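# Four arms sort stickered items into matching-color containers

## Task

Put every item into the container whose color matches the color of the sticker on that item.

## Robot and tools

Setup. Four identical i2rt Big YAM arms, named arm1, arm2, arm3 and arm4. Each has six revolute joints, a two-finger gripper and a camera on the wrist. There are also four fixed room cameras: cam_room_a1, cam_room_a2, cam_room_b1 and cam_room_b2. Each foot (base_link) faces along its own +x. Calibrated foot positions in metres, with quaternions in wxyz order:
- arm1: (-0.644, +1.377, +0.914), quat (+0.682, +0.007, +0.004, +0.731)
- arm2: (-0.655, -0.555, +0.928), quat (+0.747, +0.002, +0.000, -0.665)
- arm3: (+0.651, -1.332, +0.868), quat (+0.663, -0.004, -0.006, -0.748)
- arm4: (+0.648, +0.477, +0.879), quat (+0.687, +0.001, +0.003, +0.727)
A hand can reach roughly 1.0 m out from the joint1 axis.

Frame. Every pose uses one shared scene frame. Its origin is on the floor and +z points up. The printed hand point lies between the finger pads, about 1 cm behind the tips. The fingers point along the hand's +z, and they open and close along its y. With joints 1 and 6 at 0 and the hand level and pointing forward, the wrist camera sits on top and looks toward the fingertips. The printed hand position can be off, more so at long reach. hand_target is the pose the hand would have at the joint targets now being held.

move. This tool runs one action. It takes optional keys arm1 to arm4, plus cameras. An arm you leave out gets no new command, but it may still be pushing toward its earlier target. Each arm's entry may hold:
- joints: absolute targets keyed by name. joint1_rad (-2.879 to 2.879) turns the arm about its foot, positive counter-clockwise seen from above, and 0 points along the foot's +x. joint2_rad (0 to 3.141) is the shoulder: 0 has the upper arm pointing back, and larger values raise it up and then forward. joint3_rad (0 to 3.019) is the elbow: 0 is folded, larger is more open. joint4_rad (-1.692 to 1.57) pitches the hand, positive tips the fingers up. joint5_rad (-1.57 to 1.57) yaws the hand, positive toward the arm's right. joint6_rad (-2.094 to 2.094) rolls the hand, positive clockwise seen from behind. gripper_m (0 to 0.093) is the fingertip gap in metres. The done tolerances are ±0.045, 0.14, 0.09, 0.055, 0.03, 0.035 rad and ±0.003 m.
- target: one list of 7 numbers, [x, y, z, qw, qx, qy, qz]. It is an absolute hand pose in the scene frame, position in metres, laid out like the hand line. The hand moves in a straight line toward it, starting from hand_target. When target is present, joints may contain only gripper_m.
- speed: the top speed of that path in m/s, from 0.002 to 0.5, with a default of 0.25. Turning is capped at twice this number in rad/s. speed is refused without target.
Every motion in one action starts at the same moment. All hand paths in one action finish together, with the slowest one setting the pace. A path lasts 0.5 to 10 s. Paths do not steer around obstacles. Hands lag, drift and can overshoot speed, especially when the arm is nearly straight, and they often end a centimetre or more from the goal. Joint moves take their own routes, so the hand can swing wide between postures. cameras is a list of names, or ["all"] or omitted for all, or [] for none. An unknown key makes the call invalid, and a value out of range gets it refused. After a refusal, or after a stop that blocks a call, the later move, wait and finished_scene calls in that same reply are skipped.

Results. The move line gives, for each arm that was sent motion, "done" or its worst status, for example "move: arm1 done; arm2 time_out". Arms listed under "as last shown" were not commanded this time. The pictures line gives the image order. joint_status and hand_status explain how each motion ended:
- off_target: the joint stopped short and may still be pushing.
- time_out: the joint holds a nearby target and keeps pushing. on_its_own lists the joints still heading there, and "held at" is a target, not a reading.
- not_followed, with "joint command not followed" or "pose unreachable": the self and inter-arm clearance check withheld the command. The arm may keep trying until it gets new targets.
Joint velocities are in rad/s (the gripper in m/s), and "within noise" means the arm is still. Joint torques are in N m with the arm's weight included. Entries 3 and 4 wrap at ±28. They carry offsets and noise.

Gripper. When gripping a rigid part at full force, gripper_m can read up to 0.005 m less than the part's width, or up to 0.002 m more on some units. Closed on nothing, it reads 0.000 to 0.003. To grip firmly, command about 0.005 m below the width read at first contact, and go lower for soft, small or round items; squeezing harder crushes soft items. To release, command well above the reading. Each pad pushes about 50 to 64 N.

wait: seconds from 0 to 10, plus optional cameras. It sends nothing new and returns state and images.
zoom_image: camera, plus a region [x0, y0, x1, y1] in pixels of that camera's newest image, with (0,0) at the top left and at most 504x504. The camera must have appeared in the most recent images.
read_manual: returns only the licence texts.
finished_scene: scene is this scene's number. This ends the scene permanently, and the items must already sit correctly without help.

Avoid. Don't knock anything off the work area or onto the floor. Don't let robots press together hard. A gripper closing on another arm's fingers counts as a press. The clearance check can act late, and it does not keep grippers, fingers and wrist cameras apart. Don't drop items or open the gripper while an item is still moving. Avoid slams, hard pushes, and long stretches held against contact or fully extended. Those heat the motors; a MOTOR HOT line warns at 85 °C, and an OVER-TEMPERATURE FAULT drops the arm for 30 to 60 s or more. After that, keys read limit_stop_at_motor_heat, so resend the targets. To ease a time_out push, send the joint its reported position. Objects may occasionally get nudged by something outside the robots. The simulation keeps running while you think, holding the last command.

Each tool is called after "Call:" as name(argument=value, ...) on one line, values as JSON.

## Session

Call:
move()

Scene clock: 0.00 s.
Joint torques (N m): no reading
Motor temperatures (°C): arm1=[21 23 28 23 21 21 21] | arm2=[23 24 27 22 22 20 23] | arm3=[24 23 24 23 24 23 23] | arm4=[22 22 24 22 24 21 24]
Heat: arm1: hottest joint3_rad 28 °C; arm2: hottest joint3_rad 27 °C; arm3: hottest joint1_rad 24 °C; arm4: hottest joint3_rad 24 °C.
Joint velocities: within noise
arm1.joint_positions: joint1_rad=-0.168 joint2_rad=+0.560 joint3_rad=+1.361 joint4_rad=-1.410 joint5_rad=+0.240 joint6_rad=+0.692 gripper_m=+0.09396
arm1.joint_status: not commanded
arm1.hand: x=-0.5745 y=+1.5715 z=+1.4388 quat_wxyz=(-0.303, +0.280, -0.837, -0.359) (m; scene frame)
arm1.hand_target: x=-0.5746 y=+1.5689 z=+1.4515 quat_wxyz=(-0.308, +0.276, -0.832, -0.370) (m; scene frame)
arm1.hand_status: not commanded
arm2.joint_positions: joint1_rad=+0.198 joint2_rad=+0.483 joint3_rad=+1.641 joint4_rad=-1.210 joint5_rad=-0.086 joint6_rad=-0.484 gripper_m=+0.09396
arm2.joint_status: not commanded
arm2.hand: x=-0.6069 y=-0.6635 z=+1.6316 quat_wxyz=(-0.468, -0.246, -0.683, +0.505) (m; scene frame)
arm2.hand_target: x=-0.6088 y=-0.6576 z=+1.6378 quat_wxyz=(-0.472, -0.244, -0.677, +0.510) (m; scene frame)
arm2.hand_status: not commanded
arm3.joint_positions: joint1_rad=+0.130 joint2_rad=+0.645 joint3_rad=+1.695 joint4_rad=-1.138 joint5_rad=+0.075 joint6_rad=+0.392 gripper_m=+0.09396
arm3.joint_status: not commanded
arm3.hand: x=+0.6386 y=-1.5165 z=+1.5921 quat_wxyz=(-0.552, -0.621, -0.389, +0.398) (m; scene frame)
arm3.hand_target: x=+0.6385 y=-1.5116 z=+1.6003 quat_wxyz=(-0.558, -0.615, -0.384, +0.402) (m; scene frame)
arm3.hand_status: not commanded
arm4.joint_positions: joint1_rad=+0.147 joint2_rad=+0.437 joint3_rad=+1.709 joint4_rad=-1.566 joint5_rad=+0.245 joint6_rad=+0.670 gripper_m=+0.09396
arm4.joint_status: not commanded
arm4.hand: x=+0.6820 y=+0.5376 z=+1.5262 quat_wxyz=(-0.292, +0.355, -0.719, -0.522) (m; scene frame)
arm4.hand_target: x=+0.6829 y=+0.5336 z=+1.5314 quat_wxyz=(-0.294, +0.352, -0.714, -0.529) (m; scene frame)
arm4.hand_status: not commanded
pictures: arm1_cam_wrist, arm2_cam_wrist, arm3_cam_wrist, arm4_cam_wrist, cam_room_a1, cam_room_a2, cam_room_b1, cam_room_b2
Images, in order (width x height): arm1_cam_wrist 672x504, arm2_cam_wrist 672x504, arm3_cam_wrist 672x504, arm4_cam_wrist 672x504, cam_room_a1 672x504, cam_room_a2 672x504, cam_room_b1 672x504, cam_room_b2 672x504.

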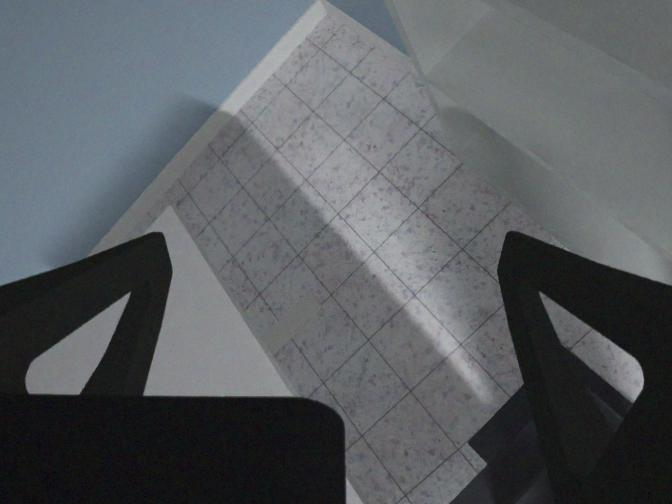

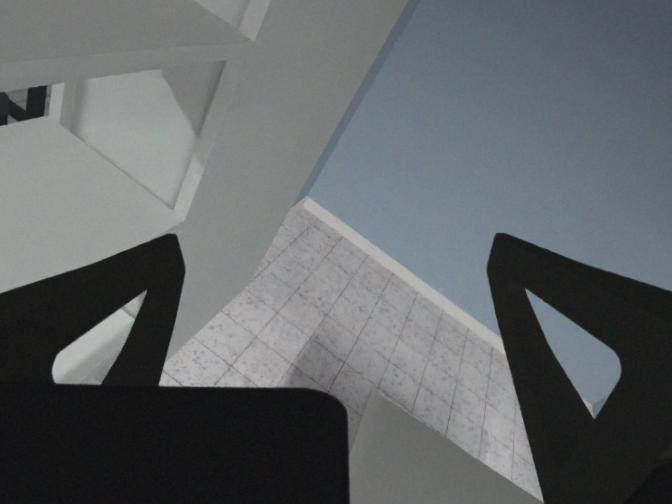

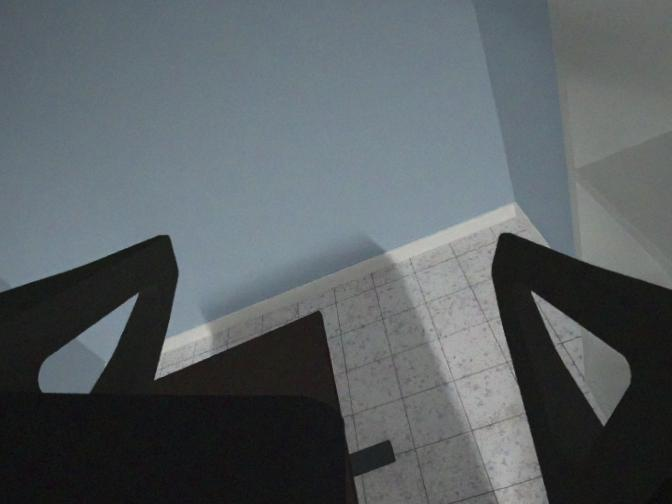

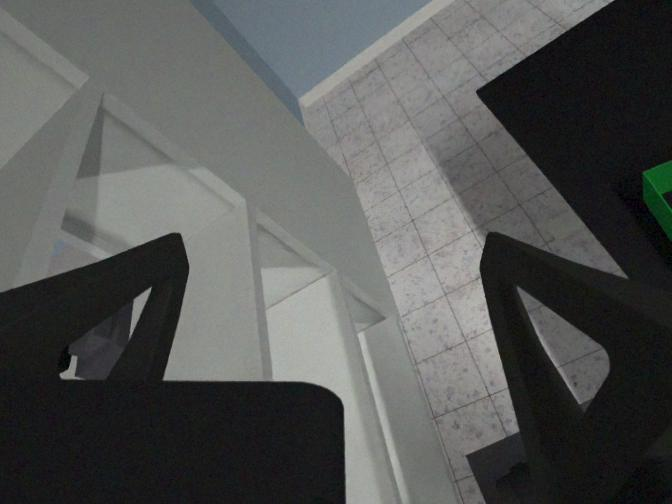

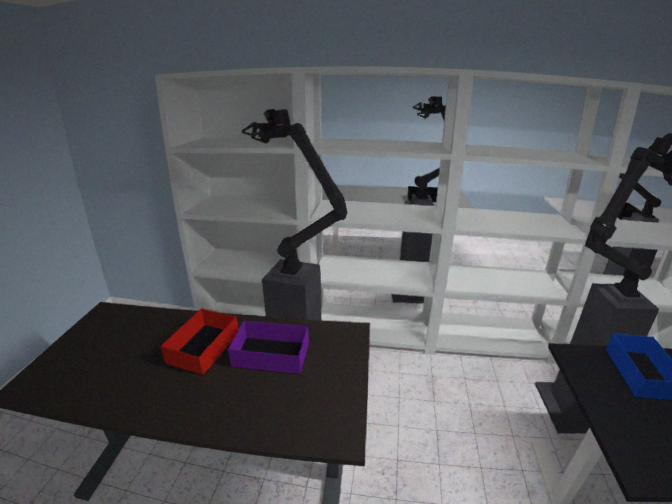

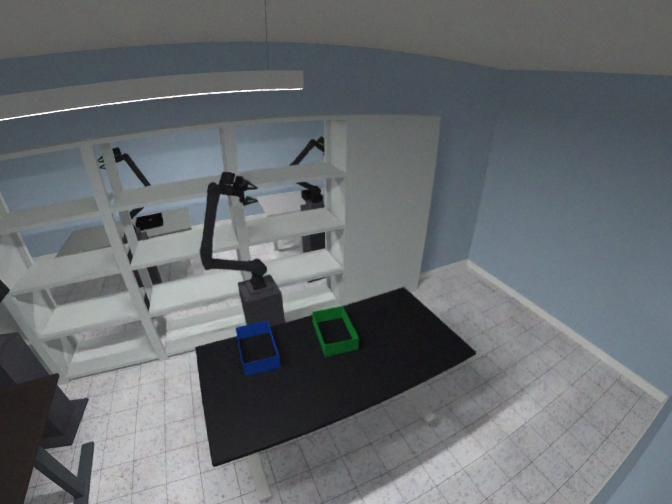

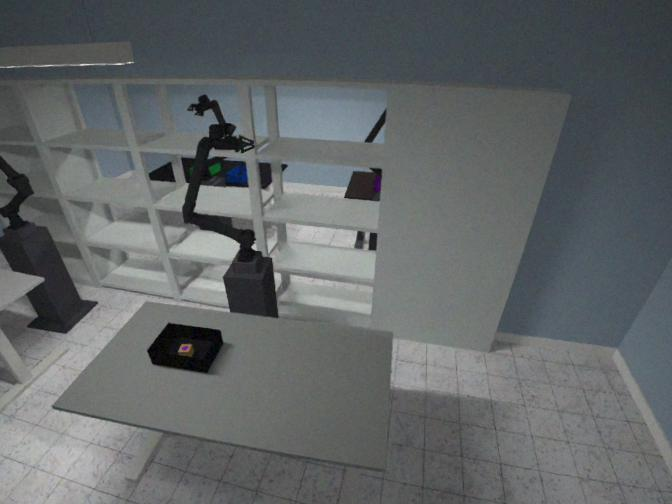

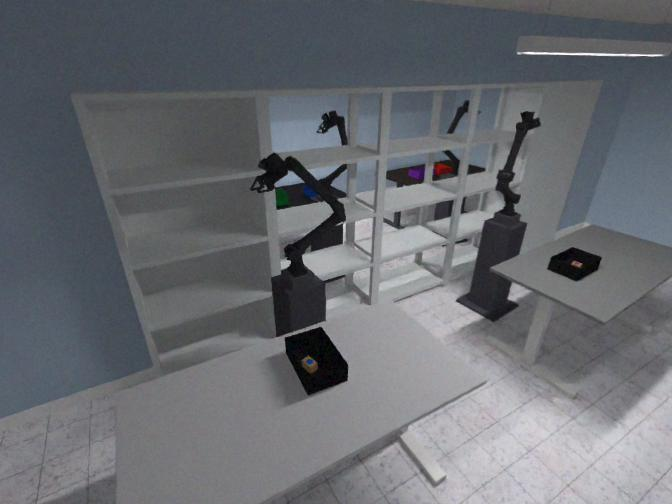

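Call:
move(arm1={"joints": {"joint1_rad": 1.75, "joint2_rad": 1.2, "joint3_rad": 1.3, "joint4_rad": -0.9, "joint5_rad": 0, "joint6_rad": 0}}, arm2={"joints": {"joint1_rad": -1.75, "joint2_rad": 1.2, "joint3_rad": 1.3, "joint4_rad": -0.9, "joint5_rad": 0, "joint6_rad": 0}}, arm3={"joints": {"joint1_rad": 1.5, "joint2_rad": 1.2, "joint3_rad": 1.3, "joint4_rad": -0.9, "joint5_rad": 0, "joint6_rad": 0}}, arm4={"joints": {"joint1_rad": -1.5, "joint2_rad": 1.2, "joint3_rad": 1.3, "joint4_rad": -0.9, "joint5_rad": 0, "joint6_rad": 0}}, cameras=["arm1_cam_wrist", "arm2_cam_wrist", "arm3_cam_wrist", "arm4_cam_wrist"])

Scene clock: 12.20 s.
Joint torques (N m): arm1=[-2.26 -8.18 13.22 2.11 0.1 -0.06] | arm2=[1.2 -12.16 13.3 2.5 -0.08 0.19] | arm3=[1.67 -9.35 12.22 1.48 0.13 -0.11] | arm4=[1.08 -11.34 11.74 1.48 0.07 -0.08]
Motor temperatures (°C): arm1=[21 23 30 23 21 21 21] | arm2=[23 24 27 22 22 20 23] | arm3=[24 23 25 23 24 23 23] | arm4=[22 22 25 22 24 21 24]
Heat: arm1: hottest joint3_rad 30 °C; arm2: hottest joint3_rad 27 °C; arm3: hottest joint3_rad 25 °C; arm4: hottest joint3_rad 25 °C.
move: arm1 done; arm2 done; arm3 done; arm4 done
Joint velocities: within noise
arm1.joint_positions: joint1_rad=+1.753 joint2_rad=+1.216 joint3_rad=+1.282 joint4_rad=-0.914 joint5_rad=-0.002 joint6_rad=+0.007 gripper_m=+0.09400
arm1.joint_status: all done
arm1.hand: x=-1.1205 y=+1.2530 z=+1.2716 quat_wxyz=(+0.044, +0.926, +0.115, -0.358) (m; scene frame)
arm1.hand_target: x=-1.1220 y=+1.2541 z=+1.2909 quat_wxyz=(+0.044, +0.917, +0.115, -0.380) (m; scene frame)
arm1.hand_status: not commanded
arm2.joint_positions: joint1_rad=-1.756 joint2_rad=+1.212 joint3_rad=+1.281 joint4_rad=-0.910 joint5_rad=+0.002 joint6_rad=-0.012 gripper_m=+0.09398
arm2.joint_status: all done
arm2.hand: x=-1.1521 y=-0.5220 z=+1.2795 quat_wxyz=(+0.017, -0.934, +0.026, +0.356) (m; scene frame)
arm2.hand_target: x=-1.1541 y=-0.5248 z=+1.2971 quat_wxyz=(+0.013, -0.927, +0.028, +0.375) (m; scene frame)
arm2.hand_status: not commanded
arm3.joint_positions: joint1_rad=+1.494 joint2_rad=+1.191 joint3_rad=+1.270 joint4_rad=-0.903 joint5_rad=-0.003 joint6_rad=+0.007 gripper_m=+0.09398
arm3.joint_status: all done
arm3.hand: x=+1.1333 y=-1.4231 z=+1.2266 quat_wxyz=(-0.365, -0.092, -0.926, +0.040) (m; scene frame)
arm3.hand_target: x=+1.1406 y=-1.4221 z=+1.2391 quat_wxyz=(-0.375, -0.086, -0.922, +0.042) (m; scene frame)
arm3.hand_status: not commanded
arm4.joint_positions: joint1_rad=-1.505 joint2_rad=+1.212 joint3_rad=+1.265 joint4_rad=-0.913 joint5_rad=+0.001 joint6_rad=+0.014 gripper_m=+0.09398
arm4.joint_status: all done
arm4.hand: x=+1.1400 y=+0.5382 z=+1.2194 quat_wxyz=(-0.345, +0.051, -0.937, -0.022) (m; scene frame)
arm4.hand_target: x=+1.1449 y=+0.5416 z=+1.2462 quat_wxyz=(-0.373, +0.060, -0.926, -0.023) (m; scene frame)
arm4.hand_status: not commanded
pictures: arm1_cam_wrist, arm2_cam_wrist, arm3_cam_wrist, arm4_cam_wrist
Images, in order (width x height): arm1_cam_wrist 672x504, arm2_cam_wrist 672x504, arm3_cam_wrist 672x504, arm4_cam_wrist 672x504.

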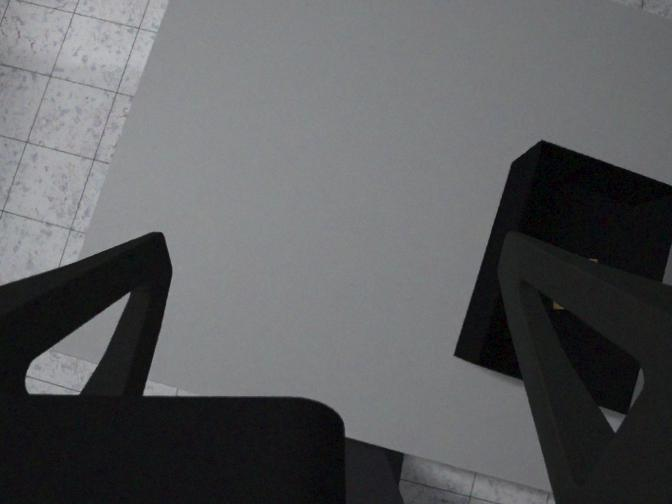

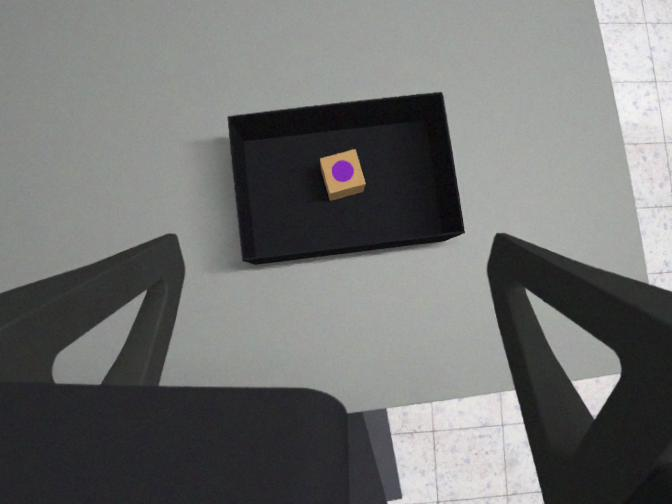

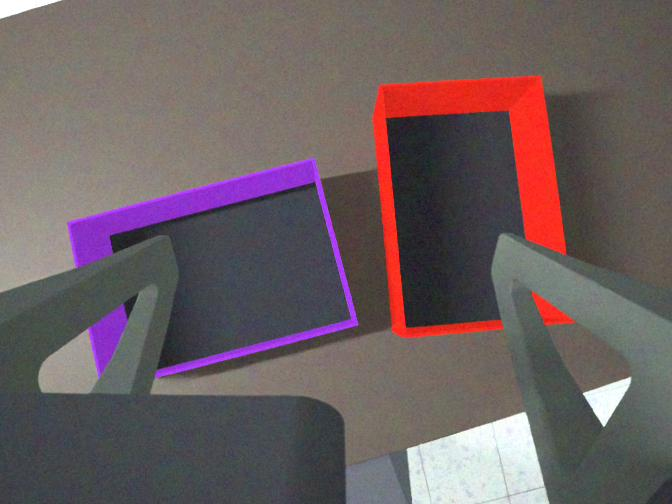

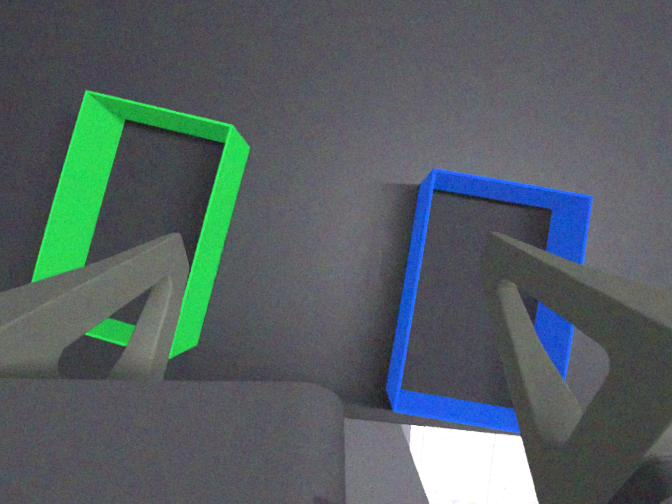

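Call:
move(arm1={"joints": {"joint1_rad": 1.35}}, arm2={"target": [-1.249, -0.488, 0.85, -0.0158, -0.9641, -0.0589, 0.2583], "speed": 0.3}, arm3={"joints": {"joint1_rad": -1.993, "joint2_rad": 0.6, "joint3_rad": 0.5, "joint4_rad": 0.3}}, arm4={"joints": {"joint1_rad": 0.907, "joint2_rad": 0.6, "joint3_rad": 0.5, "joint4_rad": 0.3}}, cameras=["arm1_cam_wrist", "arm2_cam_wrist"])

Scene clock: 53.50 s.
Joint torques (N m): arm1=[-1.26 -8.41 13.44 1.89 -0.01 -0.05] | arm2=[-0.09 -18.73 10.1 2.32 -0.26 -0.08] | arm3=[0.62 -1.73 9.96 2.44 -0.09 -0.11] | arm4=[0.79 -1.61 10.11 2.22 0.18 -0.07]
Motor temperatures (°C): arm1=[21 24 35 23 21 21 21] | arm2=[23 25 33 22 22 20 23] | arm3=[24 24 28 23 24 23 23] | arm4=[22 22 33 22 24 21 24]
Heat: arm1: hottest joint3_rad 35 °C; arm2: hottest joint3_rad 33 °C; arm3: hottest joint3_rad 28 °C; arm4: hottest joint3_rad 33 °C.
move: arm1 done; arm2 off_target; arm3 done; arm4 done
Joint velocities: within noise
arm1.joint_positions: joint1_rad=+1.343 joint2_rad=+1.216 joint3_rad=+1.282 joint4_rad=-0.914 joint5_rad=+0.001 joint6_rad=+0.007 gripper_m=+0.09400
arm1.joint_status: all done
arm1.hand: x=-1.1296 y=+1.4558 z=+1.2723 quat_wxyz=(-0.028, +0.929, -0.077, -0.360) (m; scene frame)
arm1.hand_target: x=-1.1313 y=+1.4523 z=+1.2915 quat_wxyz=(-0.029, +0.921, -0.070, -0.382) (m; scene frame)
arm1.hand_status: not commanded
arm2.joint_positions: joint1_rad=-1.830 joint2_rad=+2.017 joint3_rad=+1.058 joint4_rad=-0.153 joint5_rad=-0.135 joint6_rad=-0.222 gripper_m=+0.09398
arm2.joint_status: not commanded
arm2.hand: x=-1.2265 y=-0.4960 z=+0.8383 quat_wxyz=(-0.022, -0.970, -0.054, +0.234) (m; scene frame)
arm2.hand_target: x=-1.2480 y=-0.4880 z=+0.8508 quat_wxyz=(-0.015, -0.964, -0.059, +0.258) (m; scene frame)
arm2.hand_status: off_target (0.027 m and 3.0 deg from the pose sent, 0.442 m and 15.7 deg at the start)
arm3.joint_positions: joint1_rad=-1.983 joint2_rad=+0.602 joint3_rad=+0.499 joint4_rad=+0.282 joint5_rad=+0.002 joint6_rad=+0.005 gripper_m=+0.09402
arm3.joint_status: all done
arm3.hand: x=+0.3319 y=-1.1373 z=+1.2702 quat_wxyz=(+0.197, -0.619, +0.176, +0.739) (m; scene frame)
arm3.hand_target: x=+0.3348 y=-1.1351 z=+1.2754 quat_wxyz=(+0.203, -0.612, +0.175, +0.744) (m; scene frame)
arm3.hand_status: not commanded
arm4.joint_positions: joint1_rad=+0.906 joint2_rad=+0.605 joint3_rad=+0.491 joint4_rad=+0.280 joint5_rad=-0.003 joint6_rad=+0.013 gripper_m=+0.09401
arm4.joint_status: all done
arm4.hand: x=+0.3453 y=+0.6909 z=+1.2785 quat_wxyz=(-0.222, +0.614, -0.198, -0.731) (m; scene frame)
arm4.hand_target: x=+0.3472 y=+0.6897 z=+1.2909 quat_wxyz=(-0.230, +0.603, -0.191, -0.740) (m; scene frame)
arm4.hand_status: not commanded
pictures: arm1_cam_wrist, arm2_cam_wrist
Images, in order (width x height): arm1_cam_wrist 672x504, arm2_cam_wrist 672x504.

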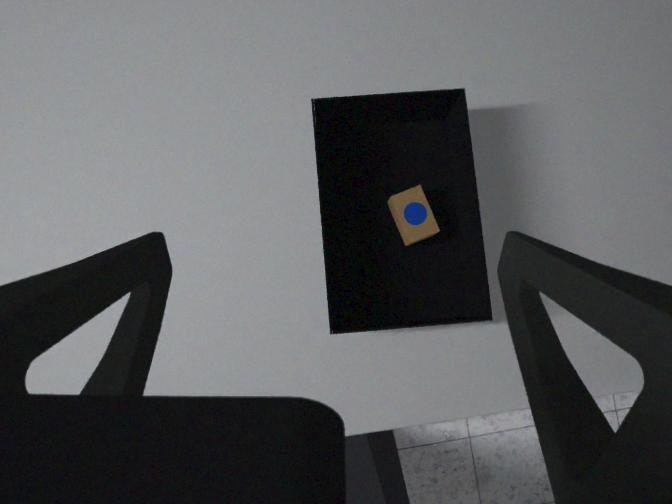

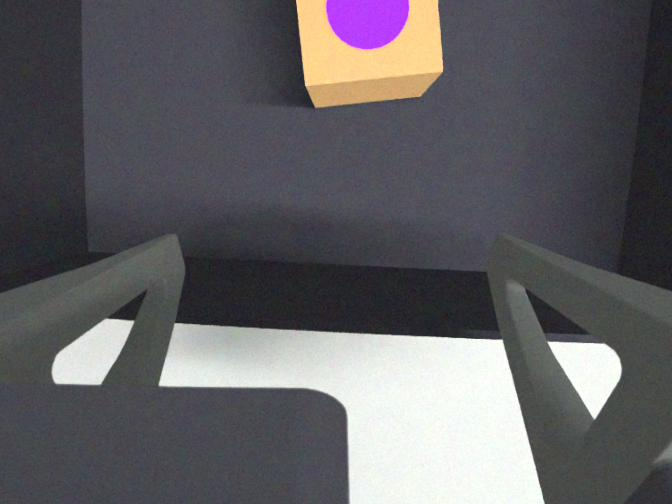

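Call:
zoom_image(camera="arm1_cam_wrist", region=[365, 165, 465, 265])

Call:
move(arm2={"target": [-1.3265, -0.490, 0.746, -0.0248, -0.9615, -0.0925, 0.2576], "speed": 0.2}, cameras=["arm2_cam_wrist"])

Scaled by 5.040.

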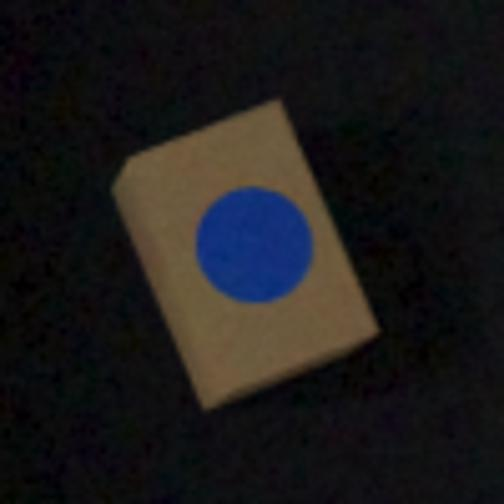

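Scene clock: 72.63 s.
Joint torques (N m): arm1=[-1.08 -8.12 13.38 1.98 -0.01 -0.01] | arm2=[1.14 -21.01 10.09 2.1 -0.34 -0.07] | arm3=[0.62 -1.73 9.92 2.45 -0.09 -0.11] | arm4=[1.2 -2.08 10.21 2.15 0.17 -0.07]
Motor temperatures (°C): arm1=[21 24 36 23 21 21 21] | arm2=[23 26 32 22 22 20 23] | arm3=[24 23 30 23 24 23 23] | arm4=[22 22 35 22 24 21 24]
Heat: arm1: hottest joint3_rad 36 °C; arm2: hottest joint3_rad 32 °C; arm3: hottest joint3_rad 30 °C; arm4: hottest joint3_rad 35 °C.
move: arm2 off_target
Joint velocities: within noise
arm1, arm3: as last shown
arm2.joint_positions: joint1_rad=-1.830 joint2_rad=+2.345 joint3_rad=+1.358 joint4_rad=-0.113 joint5_rad=-0.161 joint6_rad=-0.270 gripper_m=+0.09398
arm2.joint_status: not commanded
arm2.hand: x=-1.3082 y=-0.4884 z=+0.7452 quat_wxyz=(-0.028, -0.966, -0.081, +0.243) (m; scene frame)
arm2.hand_target: x=-1.3256 y=-0.4901 z=+0.7464 quat_wxyz=(-0.025, -0.962, -0.092, +0.257) (m; scene frame)
arm2.hand_status: off_target (0.018 m and 2.2 deg from the pose sent, 0.136 m and 5.3 deg at the start)
arm3.joint_positions: joint1_rad=-1.983 joint2_rad=+0.602 joint3_rad=+0.499 joint4_rad=+0.283 joint5_rad=+0.002 joint6_rad=+0.005 gripper_m=+0.09402
arm3.hand: x=+0.3319 y=-1.1373 z=+1.2703 quat_wxyz=(+0.197, -0.619, +0.176, +0.740) (m; scene frame)
arm4.joint_positions: joint1_rad=+0.906 joint2_rad=+0.605 joint3_rad=+0.491 joint4_rad=+0.281 joint5_rad=-0.003 joint6_rad=+0.013 gripper_m=+0.09401
arm4.joint_status: not commanded
arm4.hand: x=+0.3453 y=+0.6909 z=+1.2786 quat_wxyz=(-0.222, +0.614, -0.198, -0.731) (m; scene frame)
arm4.hand_target: x=+0.3472 y=+0.6897 z=+1.2910 quat_wxyz=(-0.230, +0.603, -0.191, -0.740) (m; scene frame)
arm4.hand_status: not commanded
pictures: arm2_cam_wrist
Images, in order (width x height): arm2_cam_wrist 672x504.

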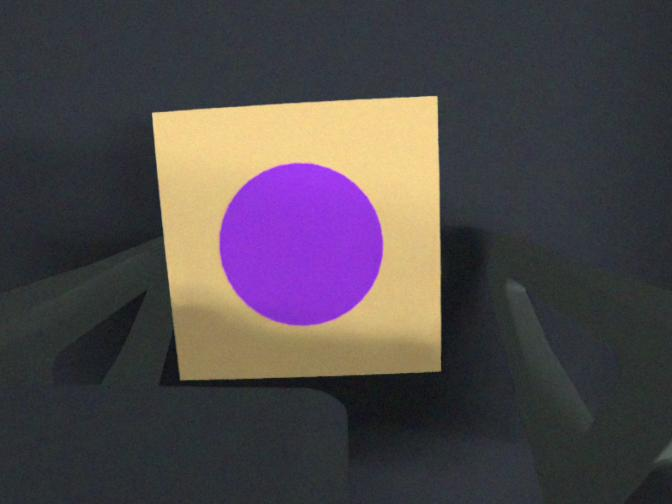

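Call:
move(arm1={"target": [-1.167, 1.596, 0.842, -0.0284, -0.9601, -0.106, 0.2573], "speed": 0.3}, arm2={"joints": {"gripper_m": 0.045}}, cameras=["arm1_cam_wrist", "arm2_cam_wrist"])

Scene clock: 97.30 s.
Joint torques (N m): arm1=[-1.85 -14.68 10.15 1.57 -0.29 -0.04] | arm2=[1.14 -21.07 10 2.1 -0.28 -0.06] | arm3=[0.67 -1.73 9.91 2.41 -0.1 -0.11] | arm4=[0.79 -1.9 10.22 1.91 0.15 -0.07]
Motor temperatures (°C): arm1=[21 24 37 23 21 21 21] | arm2=[23 27 33 22 22 20 23] | arm3=[24 23 31 23 24 23 23] | arm4=[22 22 36 22 24 21 24]
Heat: arm1: hottest joint3_rad 37 °C; arm2: hottest joint3_rad 33 °C; arm3: hottest joint3_rad 31 °C; arm4: hottest joint3_rad 36 °C.
move: arm1 off_target; arm2 off_target
Joint velocities: within noise
arm1.joint_positions: joint1_rad=+1.013 joint2_rad=+2.017 joint3_rad=+1.035 joint4_rad=-0.259 joint5_rad=-0.326 joint6_rad=-0.637 gripper_m=+0.09400
arm1.joint_status: not commanded
arm1.hand: x=-1.1435 y=+1.5810 z=+0.8234 quat_wxyz=(+0.047, +0.967, +0.099, -0.230) (m; scene frame)
arm1.hand_target: x=-1.1658 y=+1.5956 z=+0.8429 quat_wxyz=(+0.028, +0.960, +0.106, -0.257) (m; scene frame)
arm1.hand_status: off_target (0.033 m and 3.9 deg from the pose sent, 0.454 m and 25.3 deg at the start)
arm2.joint_positions: joint1_rad=-1.830 joint2_rad=+2.345 joint3_rad=+1.359 joint4_rad=-0.113 joint5_rad=-0.163 joint6_rad=-0.273 gripper_m=+0.05286
arm2.joint_status: gripper_m off_target (ended at +0.05289, target +0.04500)
arm2.hand: x=-1.3088 y=-0.4886 z=+0.7456 quat_wxyz=(-0.028, -0.966, -0.082, +0.243) (m; scene frame)
arm2.hand_target: x=-1.3257 y=-0.4901 z=+0.7465 quat_wxyz=(-0.025, -0.962, -0.092, +0.258) (m; scene frame)
arm2.hand_status: not commanded
arm3, arm4: as last shown
pictures: arm1_cam_wrist, arm2_cam_wrist
Images, in order (width x height): arm1_cam_wrist 672x504, arm2_cam_wrist 672x504.

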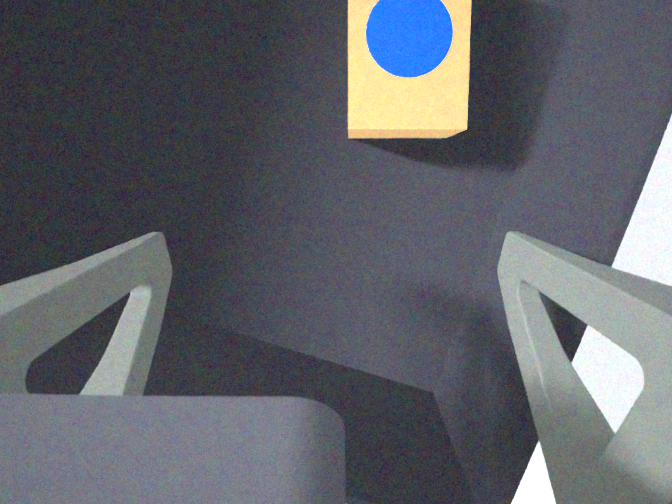

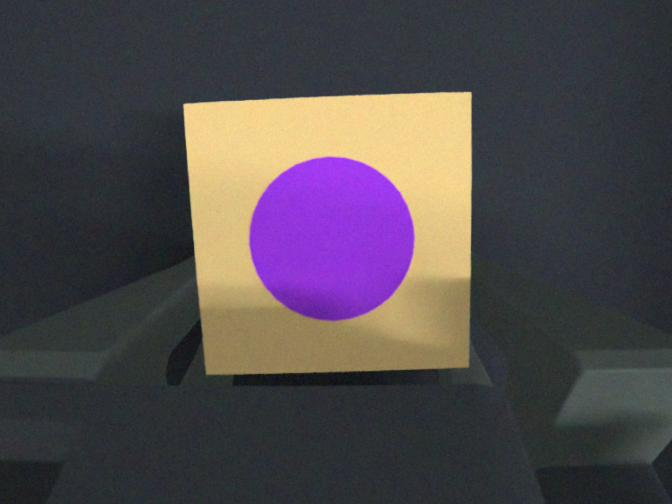

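Call:
move(arm1={"target": [-1.240, 1.597, 0.745, -0.0284, -0.9601, -0.106, 0.2573], "speed": 0.2}, arm2={"target": [-1.30, -0.490, 0.93, -0.0248, -0.9615, -0.0925, 0.2576], "speed": 0.25}, cameras=["arm1_cam_wrist", "arm2_cam_wrist"])

Scene clock: 112.00 s.
Joint torques (N m): arm1=[-1.61 -17.14 9.77 1.48 -0.13 0.11] | arm2=[0.5 -20.48 8.57 1.29 -0.35 -0.08] | arm3=[0.73 -1.79 9.91 2.44 -0.08 -0.11] | arm4=[0.73 -2.2 10.35 2.04 0.18 -0.08]
Motor temperatures (°C): arm1=[21 25 36 23 22 21 21] | arm2=[23 27 33 22 22 20 23] | arm3=[24 23 31 23 24 23 23] | arm4=[22 22 36 22 24 21 24]
Heat: arm1: hottest joint3_rad 36 °C; arm2: hottest joint3_rad 33 °C; arm3: hottest joint3_rad 31 °C; arm4: hottest joint3_rad 36 °C.
move: arm1 off_target; arm2 off_target
Joint velocities: within noise
arm1.joint_positions: joint1_rad=+1.063 joint2_rad=+2.315 joint3_rad=+1.272 joint4_rad=-0.168 joint5_rad=-0.308 joint6_rad=-0.597 gripper_m=+0.09400
arm1.joint_status: not commanded
arm1.hand: x=-1.2157 y=+1.5879 z=+0.7338 quat_wxyz=(+0.042, +0.965, +0.105, -0.236) (m; scene frame)
arm1.hand_target: x=-1.2391 y=+1.5966 z=+0.7460 quat_wxyz=(+0.029, +0.960, +0.106, -0.258) (m; scene frame)
arm1.hand_status: off_target (0.028 m and 3.0 deg from the pose sent, 0.125 m and 3.9 deg at the start)
arm2.joint_positions: joint1_rad=-1.830 joint2_rad=+1.964 joint3_rad=+1.309 joint4_rad=-0.390 joint5_rad=-0.166 joint6_rad=-0.277 gripper_m=+0.05286
arm2.joint_status: not commanded
arm2.hand: x=-1.3071 y=-0.4899 z=+0.9380 quat_wxyz=(-0.023, -0.959, -0.086, +0.269) (m; scene frame)
arm2.hand_target: x=-1.3000 y=-0.4900 z=+0.9300 quat_wxyz=(-0.025, -0.962, -0.092, +0.258) (m; scene frame)
arm2.hand_status: off_target (0.011 m and 1.5 deg from the pose sent, 0.185 m and 2.1 deg at the start)
arm3, arm4: as last shown
pictures: arm1_cam_wrist, arm2_cam_wrist
Images, in order (width x height): arm1_cam_wrist 672x504, arm2_cam_wrist 672x504.

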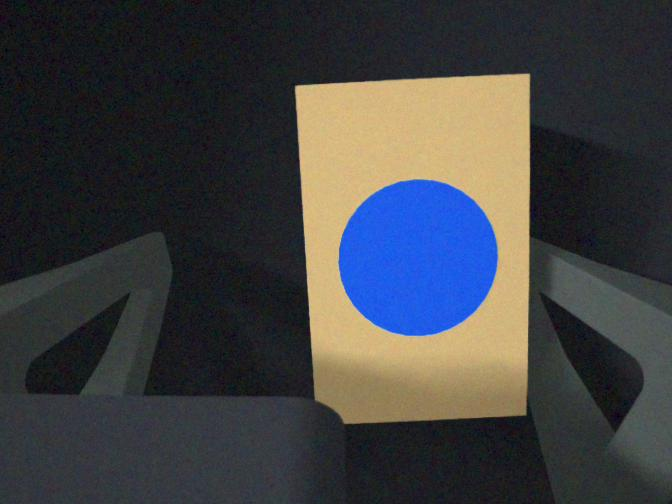

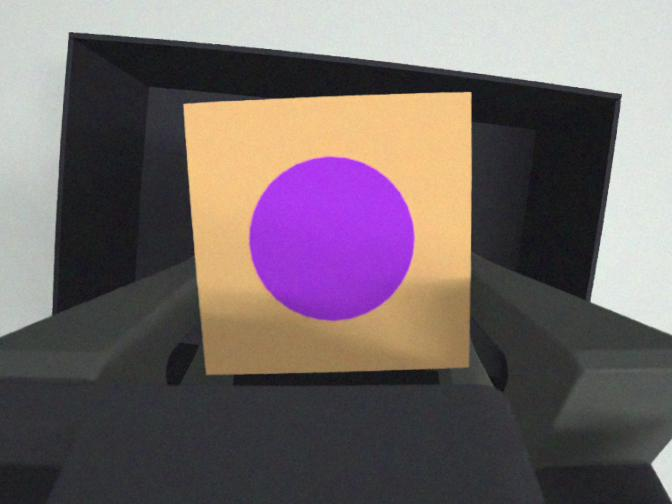

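Call:
move(arm1={"target": [-1.242, 1.612, 0.747, -0.0349, -0.9571, -0.1303, 0.2564], "speed": 0.12}, arm2={"joints": {"joint1_rad": 0.925, "joint2_rad": 0.9, "joint3_rad": 1.0, "joint4_rad": -1.147, "joint5_rad": 0, "joint6_rad": 0}}, cameras=["arm1_cam_wrist", "arm3_cam_wrist"])

Scene clock: 124.67 s.
Joint torques (N m): arm1=[-3.37 -16.56 10.39 0.75 -0.21 -0.05] | arm2=[0.91 -7.18 10.76 1.28 0.13 0.2] | arm3=[0.67 -1.67 9.92 2.43 -0.09 -0.11] | arm4=[0.79 -1.79 10.15 2.09 0.18 -0.1]
Motor temperatures (°C): arm1=[21 25 35 23 21 21 21] | arm2=[23 27 32 22 22 20 24] | arm3=[24 23 31 23 24 23 23] | arm4=[22 22 36 22 24 21 24]
Heat: arm1: hottest joint3_rad 35 °C; arm2: hottest joint3_rad 32 °C; arm3: hottest joint3_rad 31 °C; arm4: hottest joint3_rad 36 °C.
move: arm1 off_target; arm2 done
Joint velocities: within noise
arm1.joint_positions: joint1_rad=+1.056 joint2_rad=+2.315 joint3_rad=+1.314 joint4_rad=-0.199 joint5_rad=-0.338 joint6_rad=-0.654 gripper_m=+0.09400
arm1.joint_status: not commanded
arm1.hand: x=-1.2300 y=+1.5941 z=+0.7447 quat_wxyz=(+0.044, +0.959, +0.132, -0.248) (m; scene frame)
arm1.hand_target: x=-1.2411 y=+1.6117 z=+0.7475 quat_wxyz=(+0.035, +0.957, +0.130, -0.256) (m; scene frame)
arm1.hand_status: off_target (0.022 m and 1.4 deg from the pose sent, 0.038 m and 4.0 deg at the start)
arm2.joint_positions: joint1_rad=+0.924 joint2_rad=+0.914 joint3_rad=+1.009 joint4_rad=-1.135 joint5_rad=-0.003 joint6_rad=-0.015 gripper_m=+0.05285
arm2.joint_status: all done
arm2.hand: x=-0.3544 y=-0.7327 z=+1.2240 quat_wxyz=(-0.253, -0.246, -0.933, +0.067) (m; scene frame)
arm2.hand_target: x=-0.3600 y=-0.7295 z=+1.2227 quat_wxyz=(-0.250, -0.253, -0.932, +0.066) (m; scene frame)
arm2.hand_status: not commanded
arm3, arm4: as last shown
pictures: arm1_cam_wrist, arm3_cam_wrist
Images, in order (width x height): arm1_cam_wrist 672x504, arm3_cam_wrist 672x504.

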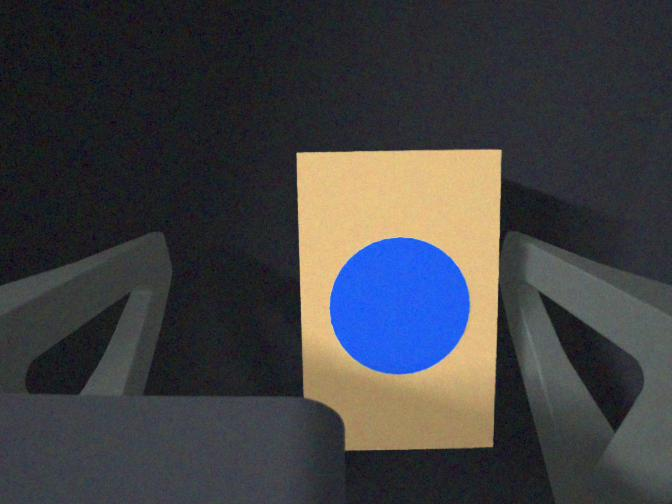

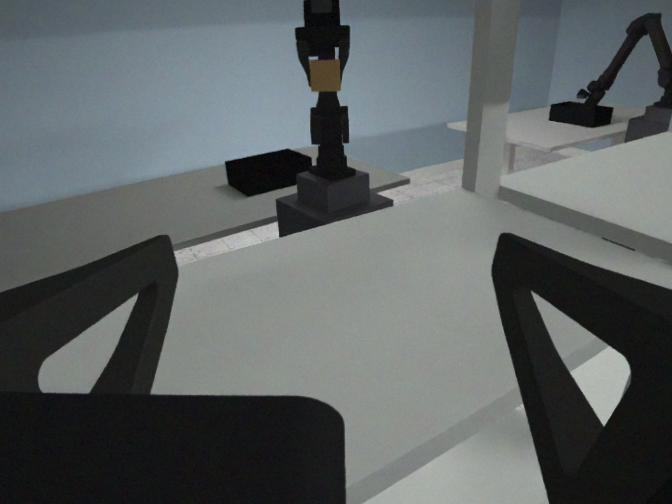

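Call:
move(arm1={"target": [-1.229, 1.622, 0.735, -0.0349, -0.9571, -0.1303, 0.2564], "speed": 0.12}, arm2={"target": [-0.21, -0.818, 1.095, 0.2498, 0.2533, 0.9321, -0.0679], "speed": 0.25}, cameras=["arm1_cam_wrist"])

Call:
move(arm1={"joints": {"gripper_m": 0.034}}, arm2={"target": [0.005, -0.943, 1.085, 0.2498, 0.2533, 0.9321, -0.0679], "speed": 0.2}, cameras=["arm1_cam_wrist", "arm3_cam_wrist"])

Scene clock: 137.57 s.
Joint torques (N m): arm1=[-3.08 -15.62 8.8 1.4 -0.22 -0.1] | arm2=[0.73 -13.45 15.61 2.44 0.14 0.19] | arm3=[0.73 -1.73 9.91 2.44 -0.07 -0.1] | arm4=[1.44 -2.08 10.19 2.1 0.17 -0.09]
Motor temperatures (°C): arm1=[21 25 34 23 21 21 21] | arm2=[23 26 32 22 22 20 24] | arm3=[24 23 31 23 24 23 23] | arm4=[22 22 37 22 24 21 24]
Heat: arm1: hottest joint3_rad 34 °C; arm2: hottest joint3_rad 32 °C; arm3: hottest joint3_rad 31 °C; arm4: hottest joint3_rad 37 °C.
move: arm1 off_target; arm2 off_target
Joint velocities: within noise
arm1.joint_positions: joint1_rad=+1.033 joint2_rad=+2.331 joint3_rad=+1.314 joint4_rad=-0.199 joint5_rad=-0.348 joint6_rad=-0.683 gripper_m=+0.09400
arm1.joint_status: not commanded
arm1.hand: x=-1.2212 y=+1.6039 z=+0.7360 quat_wxyz=(+0.046, +0.959, +0.134, -0.246) (m; scene frame)
arm1.hand_target: x=-1.2283 y=+1.6217 z=+0.7354 quat_wxyz=(+0.035, +0.957, +0.130, -0.256) (m; scene frame)
arm1.hand_status: off_target (0.020 m and 1.8 deg from the pose sent, 0.029 m and 1.4 deg at the start)
arm2.joint_positions: joint1_rad=+0.924 joint2_rad=+1.427 joint3_rad=+1.002 joint4_rad=-0.708 joint5_rad=-0.001 joint6_rad=-0.015 gripper_m=+0.05285
arm2.joint_status: not commanded
arm2.hand: x=-0.2352 y=-0.8024 z=+1.0631 quat_wxyz=(-0.210, -0.249, -0.944, +0.056) (m; scene frame)
arm2.hand_target: x=-0.2123 y=-0.8166 z=+1.0959 quat_wxyz=(-0.250, -0.253, -0.932, +0.068) (m; scene frame)
arm2.hand_status: off_target (0.044 m and 5.0 deg from the pose sent, 0.212 m and 1.0 deg at the start)
arm3, arm4: as last shown
pictures: arm1_cam_wrist
Images, in order (width x height): arm1_cam_wrist 672x504.

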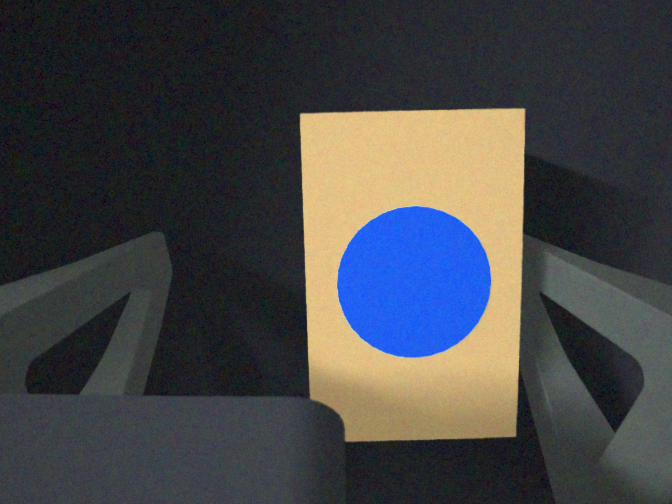

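Scene clock: 139.57 s.
Joint torques (N m): arm1=[-2.2 -15.91 8.85 1.42 -0.19 0] | arm2=[0.91 -22.36 16.85 1.17 0.13 0.21] | arm3=[0.62 -1.73 9.91 2.5 -0.08 -0.1] | arm4=[1.08 -1.73 10.13 2.09 0.2 -0.06]
Motor temperatures (°C): arm1=[21 26 34 23 21 21 21] | arm2=[23 27 32 22 22 20 24] | arm3=[24 23 31 23 24 23 23] | arm4=[22 22 37 22 24 21 24]
Heat: arm1: hottest joint3_rad 34 °C; arm2: hottest joint3_rad 32 °C; arm3: hottest joint3_rad 31 °C; arm4: hottest joint3_rad 37 °C.
move: arm1 off_target; arm2 off_target
Joint velocities: within noise
arm1.joint_positions: joint1_rad=+1.021 joint2_rad=+2.331 joint3_rad=+1.314 joint4_rad=-0.199 joint5_rad=-0.347 joint6_rad=-0.683 gripper_m=+0.04394
arm1.joint_status: gripper_m off_target (ended at +0.04397, target +0.03400)
arm1.hand: x=-1.2185 y=+1.6110 z=+0.7360 quat_wxyz=(+0.044, +0.960, +0.129, -0.246) (m; scene frame)
arm1.hand_target: x=-1.2283 y=+1.6219 z=+0.7355 quat_wxyz=(+0.035, +0.957, +0.130, -0.256) (m; scene frame)
arm1.hand_status: not commanded
arm2.joint_positions: joint1_rad=+0.924 joint2_rad=+2.051 joint3_rad=+1.846 joint4_rad=-0.875 joint5_rad=+0.000 joint6_rad=-0.015 gripper_m=+0.05285
arm2.joint_status: not commanded
arm2.hand: x=-0.0112 y=-0.9339 z=+1.0687 quat_wxyz=(-0.235, -0.248, -0.938, +0.064) (m; scene frame)
arm2.hand_target: x=+0.0037 y=-0.9422 z=+1.0851 quat_wxyz=(-0.251, -0.253, -0.932, +0.068) (m; scene frame)
arm2.hand_status: off_target (0.025 m and 2.0 deg from the pose sent, 0.279 m and 4.9 deg at the start)
arm3, arm4: as last shown
pictures: arm1_cam_wrist, arm3_cam_wrist
Images, in order (width x height): arm1_cam_wrist 672x504, arm3_cam_wrist 672x504.

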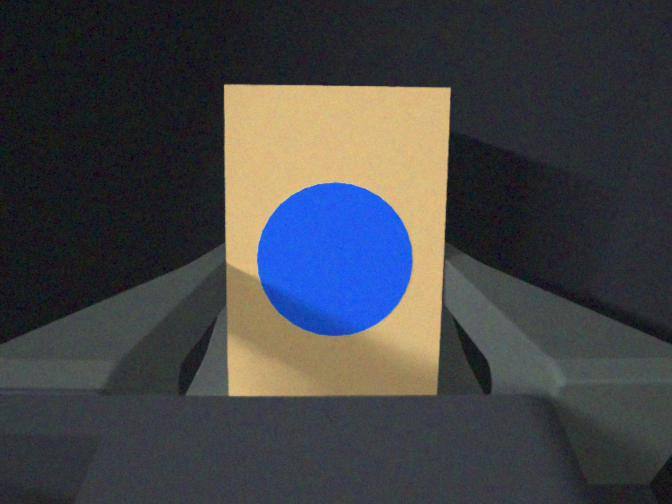

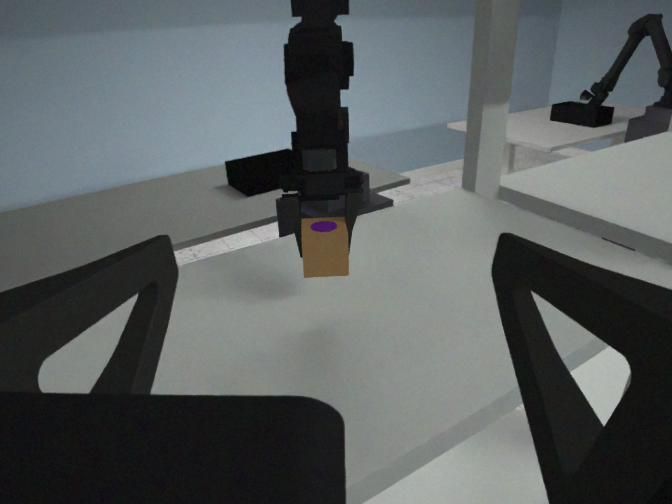

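Call:
move(arm1={"target": [-1.21, 1.605, 0.93, -0.0349, -0.9571, -0.1303, 0.2564], "speed": 0.25}, arm2={"target": [0.003, -0.942, 1.040, 0.2498, 0.2533, 0.9321, -0.0679], "speed": 0.08}, cameras=["arm3_cam_wrist"])

Call:
move(arm1={"joints": {"joint1_rad": -1.2, "joint2_rad": 0.9, "joint3_rad": 1.0, "joint4_rad": -1.147, "joint5_rad": 0, "joint6_rad": 0}}, arm2={"target": [0.003, -0.942, 1.028, 0.2498, 0.2533, 0.9321, -0.0679], "speed": 0.05}, cameras=["arm3_cam_wrist", "arm1_cam_wrist"])

Scene clock: 155.87 s.
Joint torques (N m): arm1=[-1.08 -15.56 9.11 0.44 -0.21 0.11] | arm2=[0.91 -21.95 10.24 2.7 0.14 0.21] | arm3=[0.67 -1.67 9.91 2.45 -0.08 -0.11] | arm4=[0.85 -2.02 10.17 2.07 0.17 -0.09]
Motor temperatures (°C): arm1=[21 26 33 23 22 21 22] | arm2=[23 28 37 22 22 20 24] | arm3=[24 23 31 23 24 23 23] | arm4=[22 22 37 22 24 21 24]
Heat: arm1: hottest joint3_rad 33 °C; arm2: hottest joint3_rad 37 °C; arm3: hottest joint3_rad 31 °C; arm4: hottest joint3_rad 37 °C.
move: arm1 done; arm2 off_target
Joint velocities: within noise
arm1.joint_positions: joint1_rad=+1.021 joint2_rad=+1.935 joint3_rad=+1.263 joint4_rad=-0.510 joint5_rad=-0.343 joint6_rad=-0.683 gripper_m=+0.04394
arm1.joint_status: not commanded
arm1.hand: x=-1.2092 y=+1.6080 z=+0.9272 quat_wxyz=(+0.033, +0.957, +0.131, -0.258) (m; scene frame)
arm1.hand_target: x=-1.2099 y=+1.6051 z=+0.9298 quat_wxyz=(+0.035, +0.957, +0.130, -0.256) (m; scene frame)
arm1.hand_status: done (0.004 m and 0.3 deg from the pose sent, 0.194 m and 1.6 deg at the start)
arm2.joint_positions: joint1_rad=+0.924 joint2_rad=+2.067 joint3_rad=+1.846 joint4_rad=-0.808 joint5_rad=+0.000 joint6_rad=-0.015 gripper_m=+0.05285
arm2.joint_status: not commanded
arm2.hand: x=+0.0013 y=-0.9413 z=+1.0648 quat_wxyz=(-0.258, -0.246, -0.932, +0.071) (m; scene frame)
arm2.hand_target: x=+0.0022 y=-0.9416 z=+1.0403 quat_wxyz=(-0.250, -0.253, -0.932, +0.068) (m; scene frame)
arm2.hand_status: off_target (0.025 m and 1.3 deg from the pose sent, 0.033 m and 2.0 deg at the start)
arm3, arm4: as last shown
pictures: arm3_cam_wrist
Images, in order (width x height): arm3_cam_wrist 672x504.

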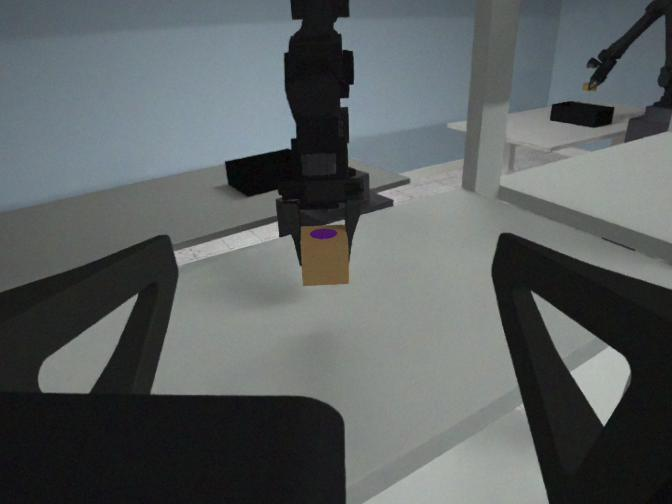

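Scene clock: 157.93 s.
Joint torques (N m): arm1=[-1.55 -3.37 12.01 0.88 -0.05 0.17] | arm2=[0.79 -21.77 10.29 2.71 0.14 0.21] | arm3=[0.62 -1.79 9.91 2.47 -0.09 -0.1] | arm4=[1.2 -2.26 10.17 2.13 0.17 -0.1]
Motor temperatures (°C): arm1=[21 26 33 23 21 21 22] | arm2=[23 28 37 22 22 20 24] | arm3=[24 23 31 23 24 23 23] | arm4=[22 22 37 22 24 21 24]
Heat: arm1: hottest joint3_rad 33 °C; arm2: hottest joint3_rad 37 °C; arm3: hottest joint3_rad 31 °C; arm4: hottest joint3_rad 37 °C.
move: arm1 done; arm2 off_target
Joint velocities: within noise
arm1.joint_positions: joint1_rad=-1.196 joint2_rad=+0.908 joint3_rad=+0.994 joint4_rad=-1.136 joint5_rad=+0.002 joint6_rad=-0.007 gripper_m=+0.04388
arm1.joint_status: all done
arm1.hand: x=-0.3271 y=+1.5239 z=+1.1997 quat_wxyz=(-0.244, +0.215, -0.944, -0.058) (m; scene frame)
arm1.hand_target: x=-0.3289 y=+1.5219 z=+1.2043 quat_wxyz=(-0.246, +0.210, -0.944, -0.059) (m; scene frame)
arm1.hand_status: not commanded
arm2.joint_positions: joint1_rad=+0.924 joint2_rad=+2.076 joint3_rad=+1.828 joint4_rad=-0.781 joint5_rad=+0.000 joint6_rad=-0.015 gripper_m=+0.05285
arm2.joint_status: not commanded
arm2.hand: x=+0.0014 y=-0.9413 z=+1.0526 quat_wxyz=(-0.258, -0.246, -0.932, +0.070) (m; scene frame)
arm2.hand_target: x=+0.0022 y=-0.9416 z=+1.0283 quat_wxyz=(-0.250, -0.253, -0.932, +0.068) (m; scene frame)
arm2.hand_status: off_target (0.025 m and 1.3 deg from the pose sent, 0.037 m and 1.3 deg at the start)
arm3.joint_positions: joint1_rad=-1.983 joint2_rad=+0.602 joint3_rad=+0.499 joint4_rad=+0.283 joint5_rad=+0.002 joint6_rad=+0.005 gripper_m=+0.09402
arm3.joint_status: not commanded
arm3.hand: x=+0.3319 y=-1.1373 z=+1.2703 quat_wxyz=(+0.197, -0.619, +0.176, +0.740) (m; scene frame)
arm3.hand_target: x=+0.3348 y=-1.1351 z=+1.2754 quat_wxyz=(+0.203, -0.612, +0.175, +0.744) (m; scene frame)
arm3.hand_status: not commanded
arm4: as last shown
pictures: arm1_cam_wrist, arm3_cam_wrist
Images, in order (width x height): arm1_cam_wrist 672x504, arm3_cam_wrist 672x504.

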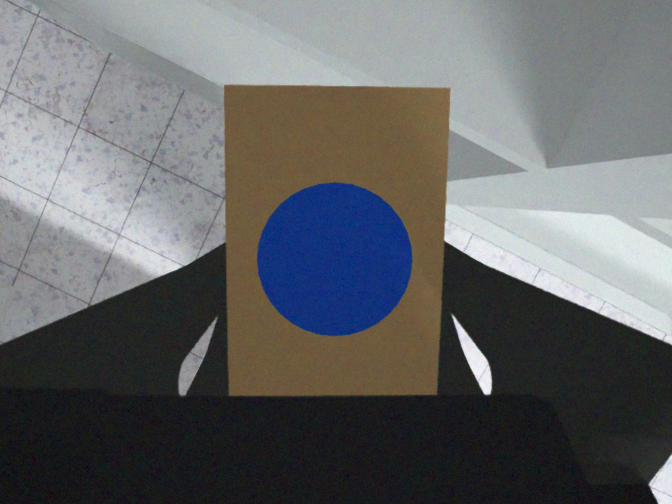

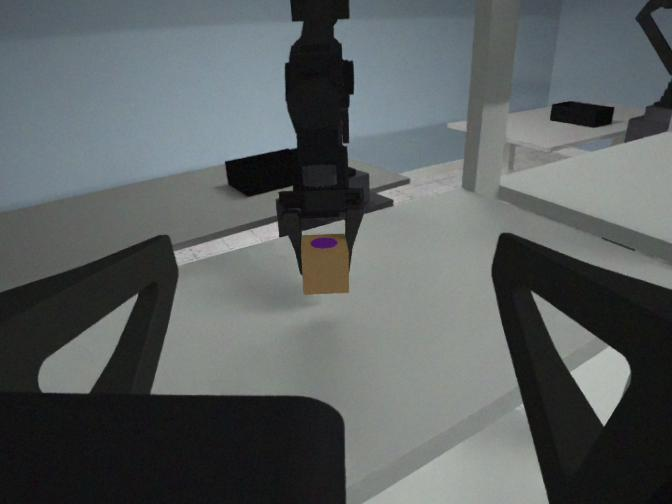

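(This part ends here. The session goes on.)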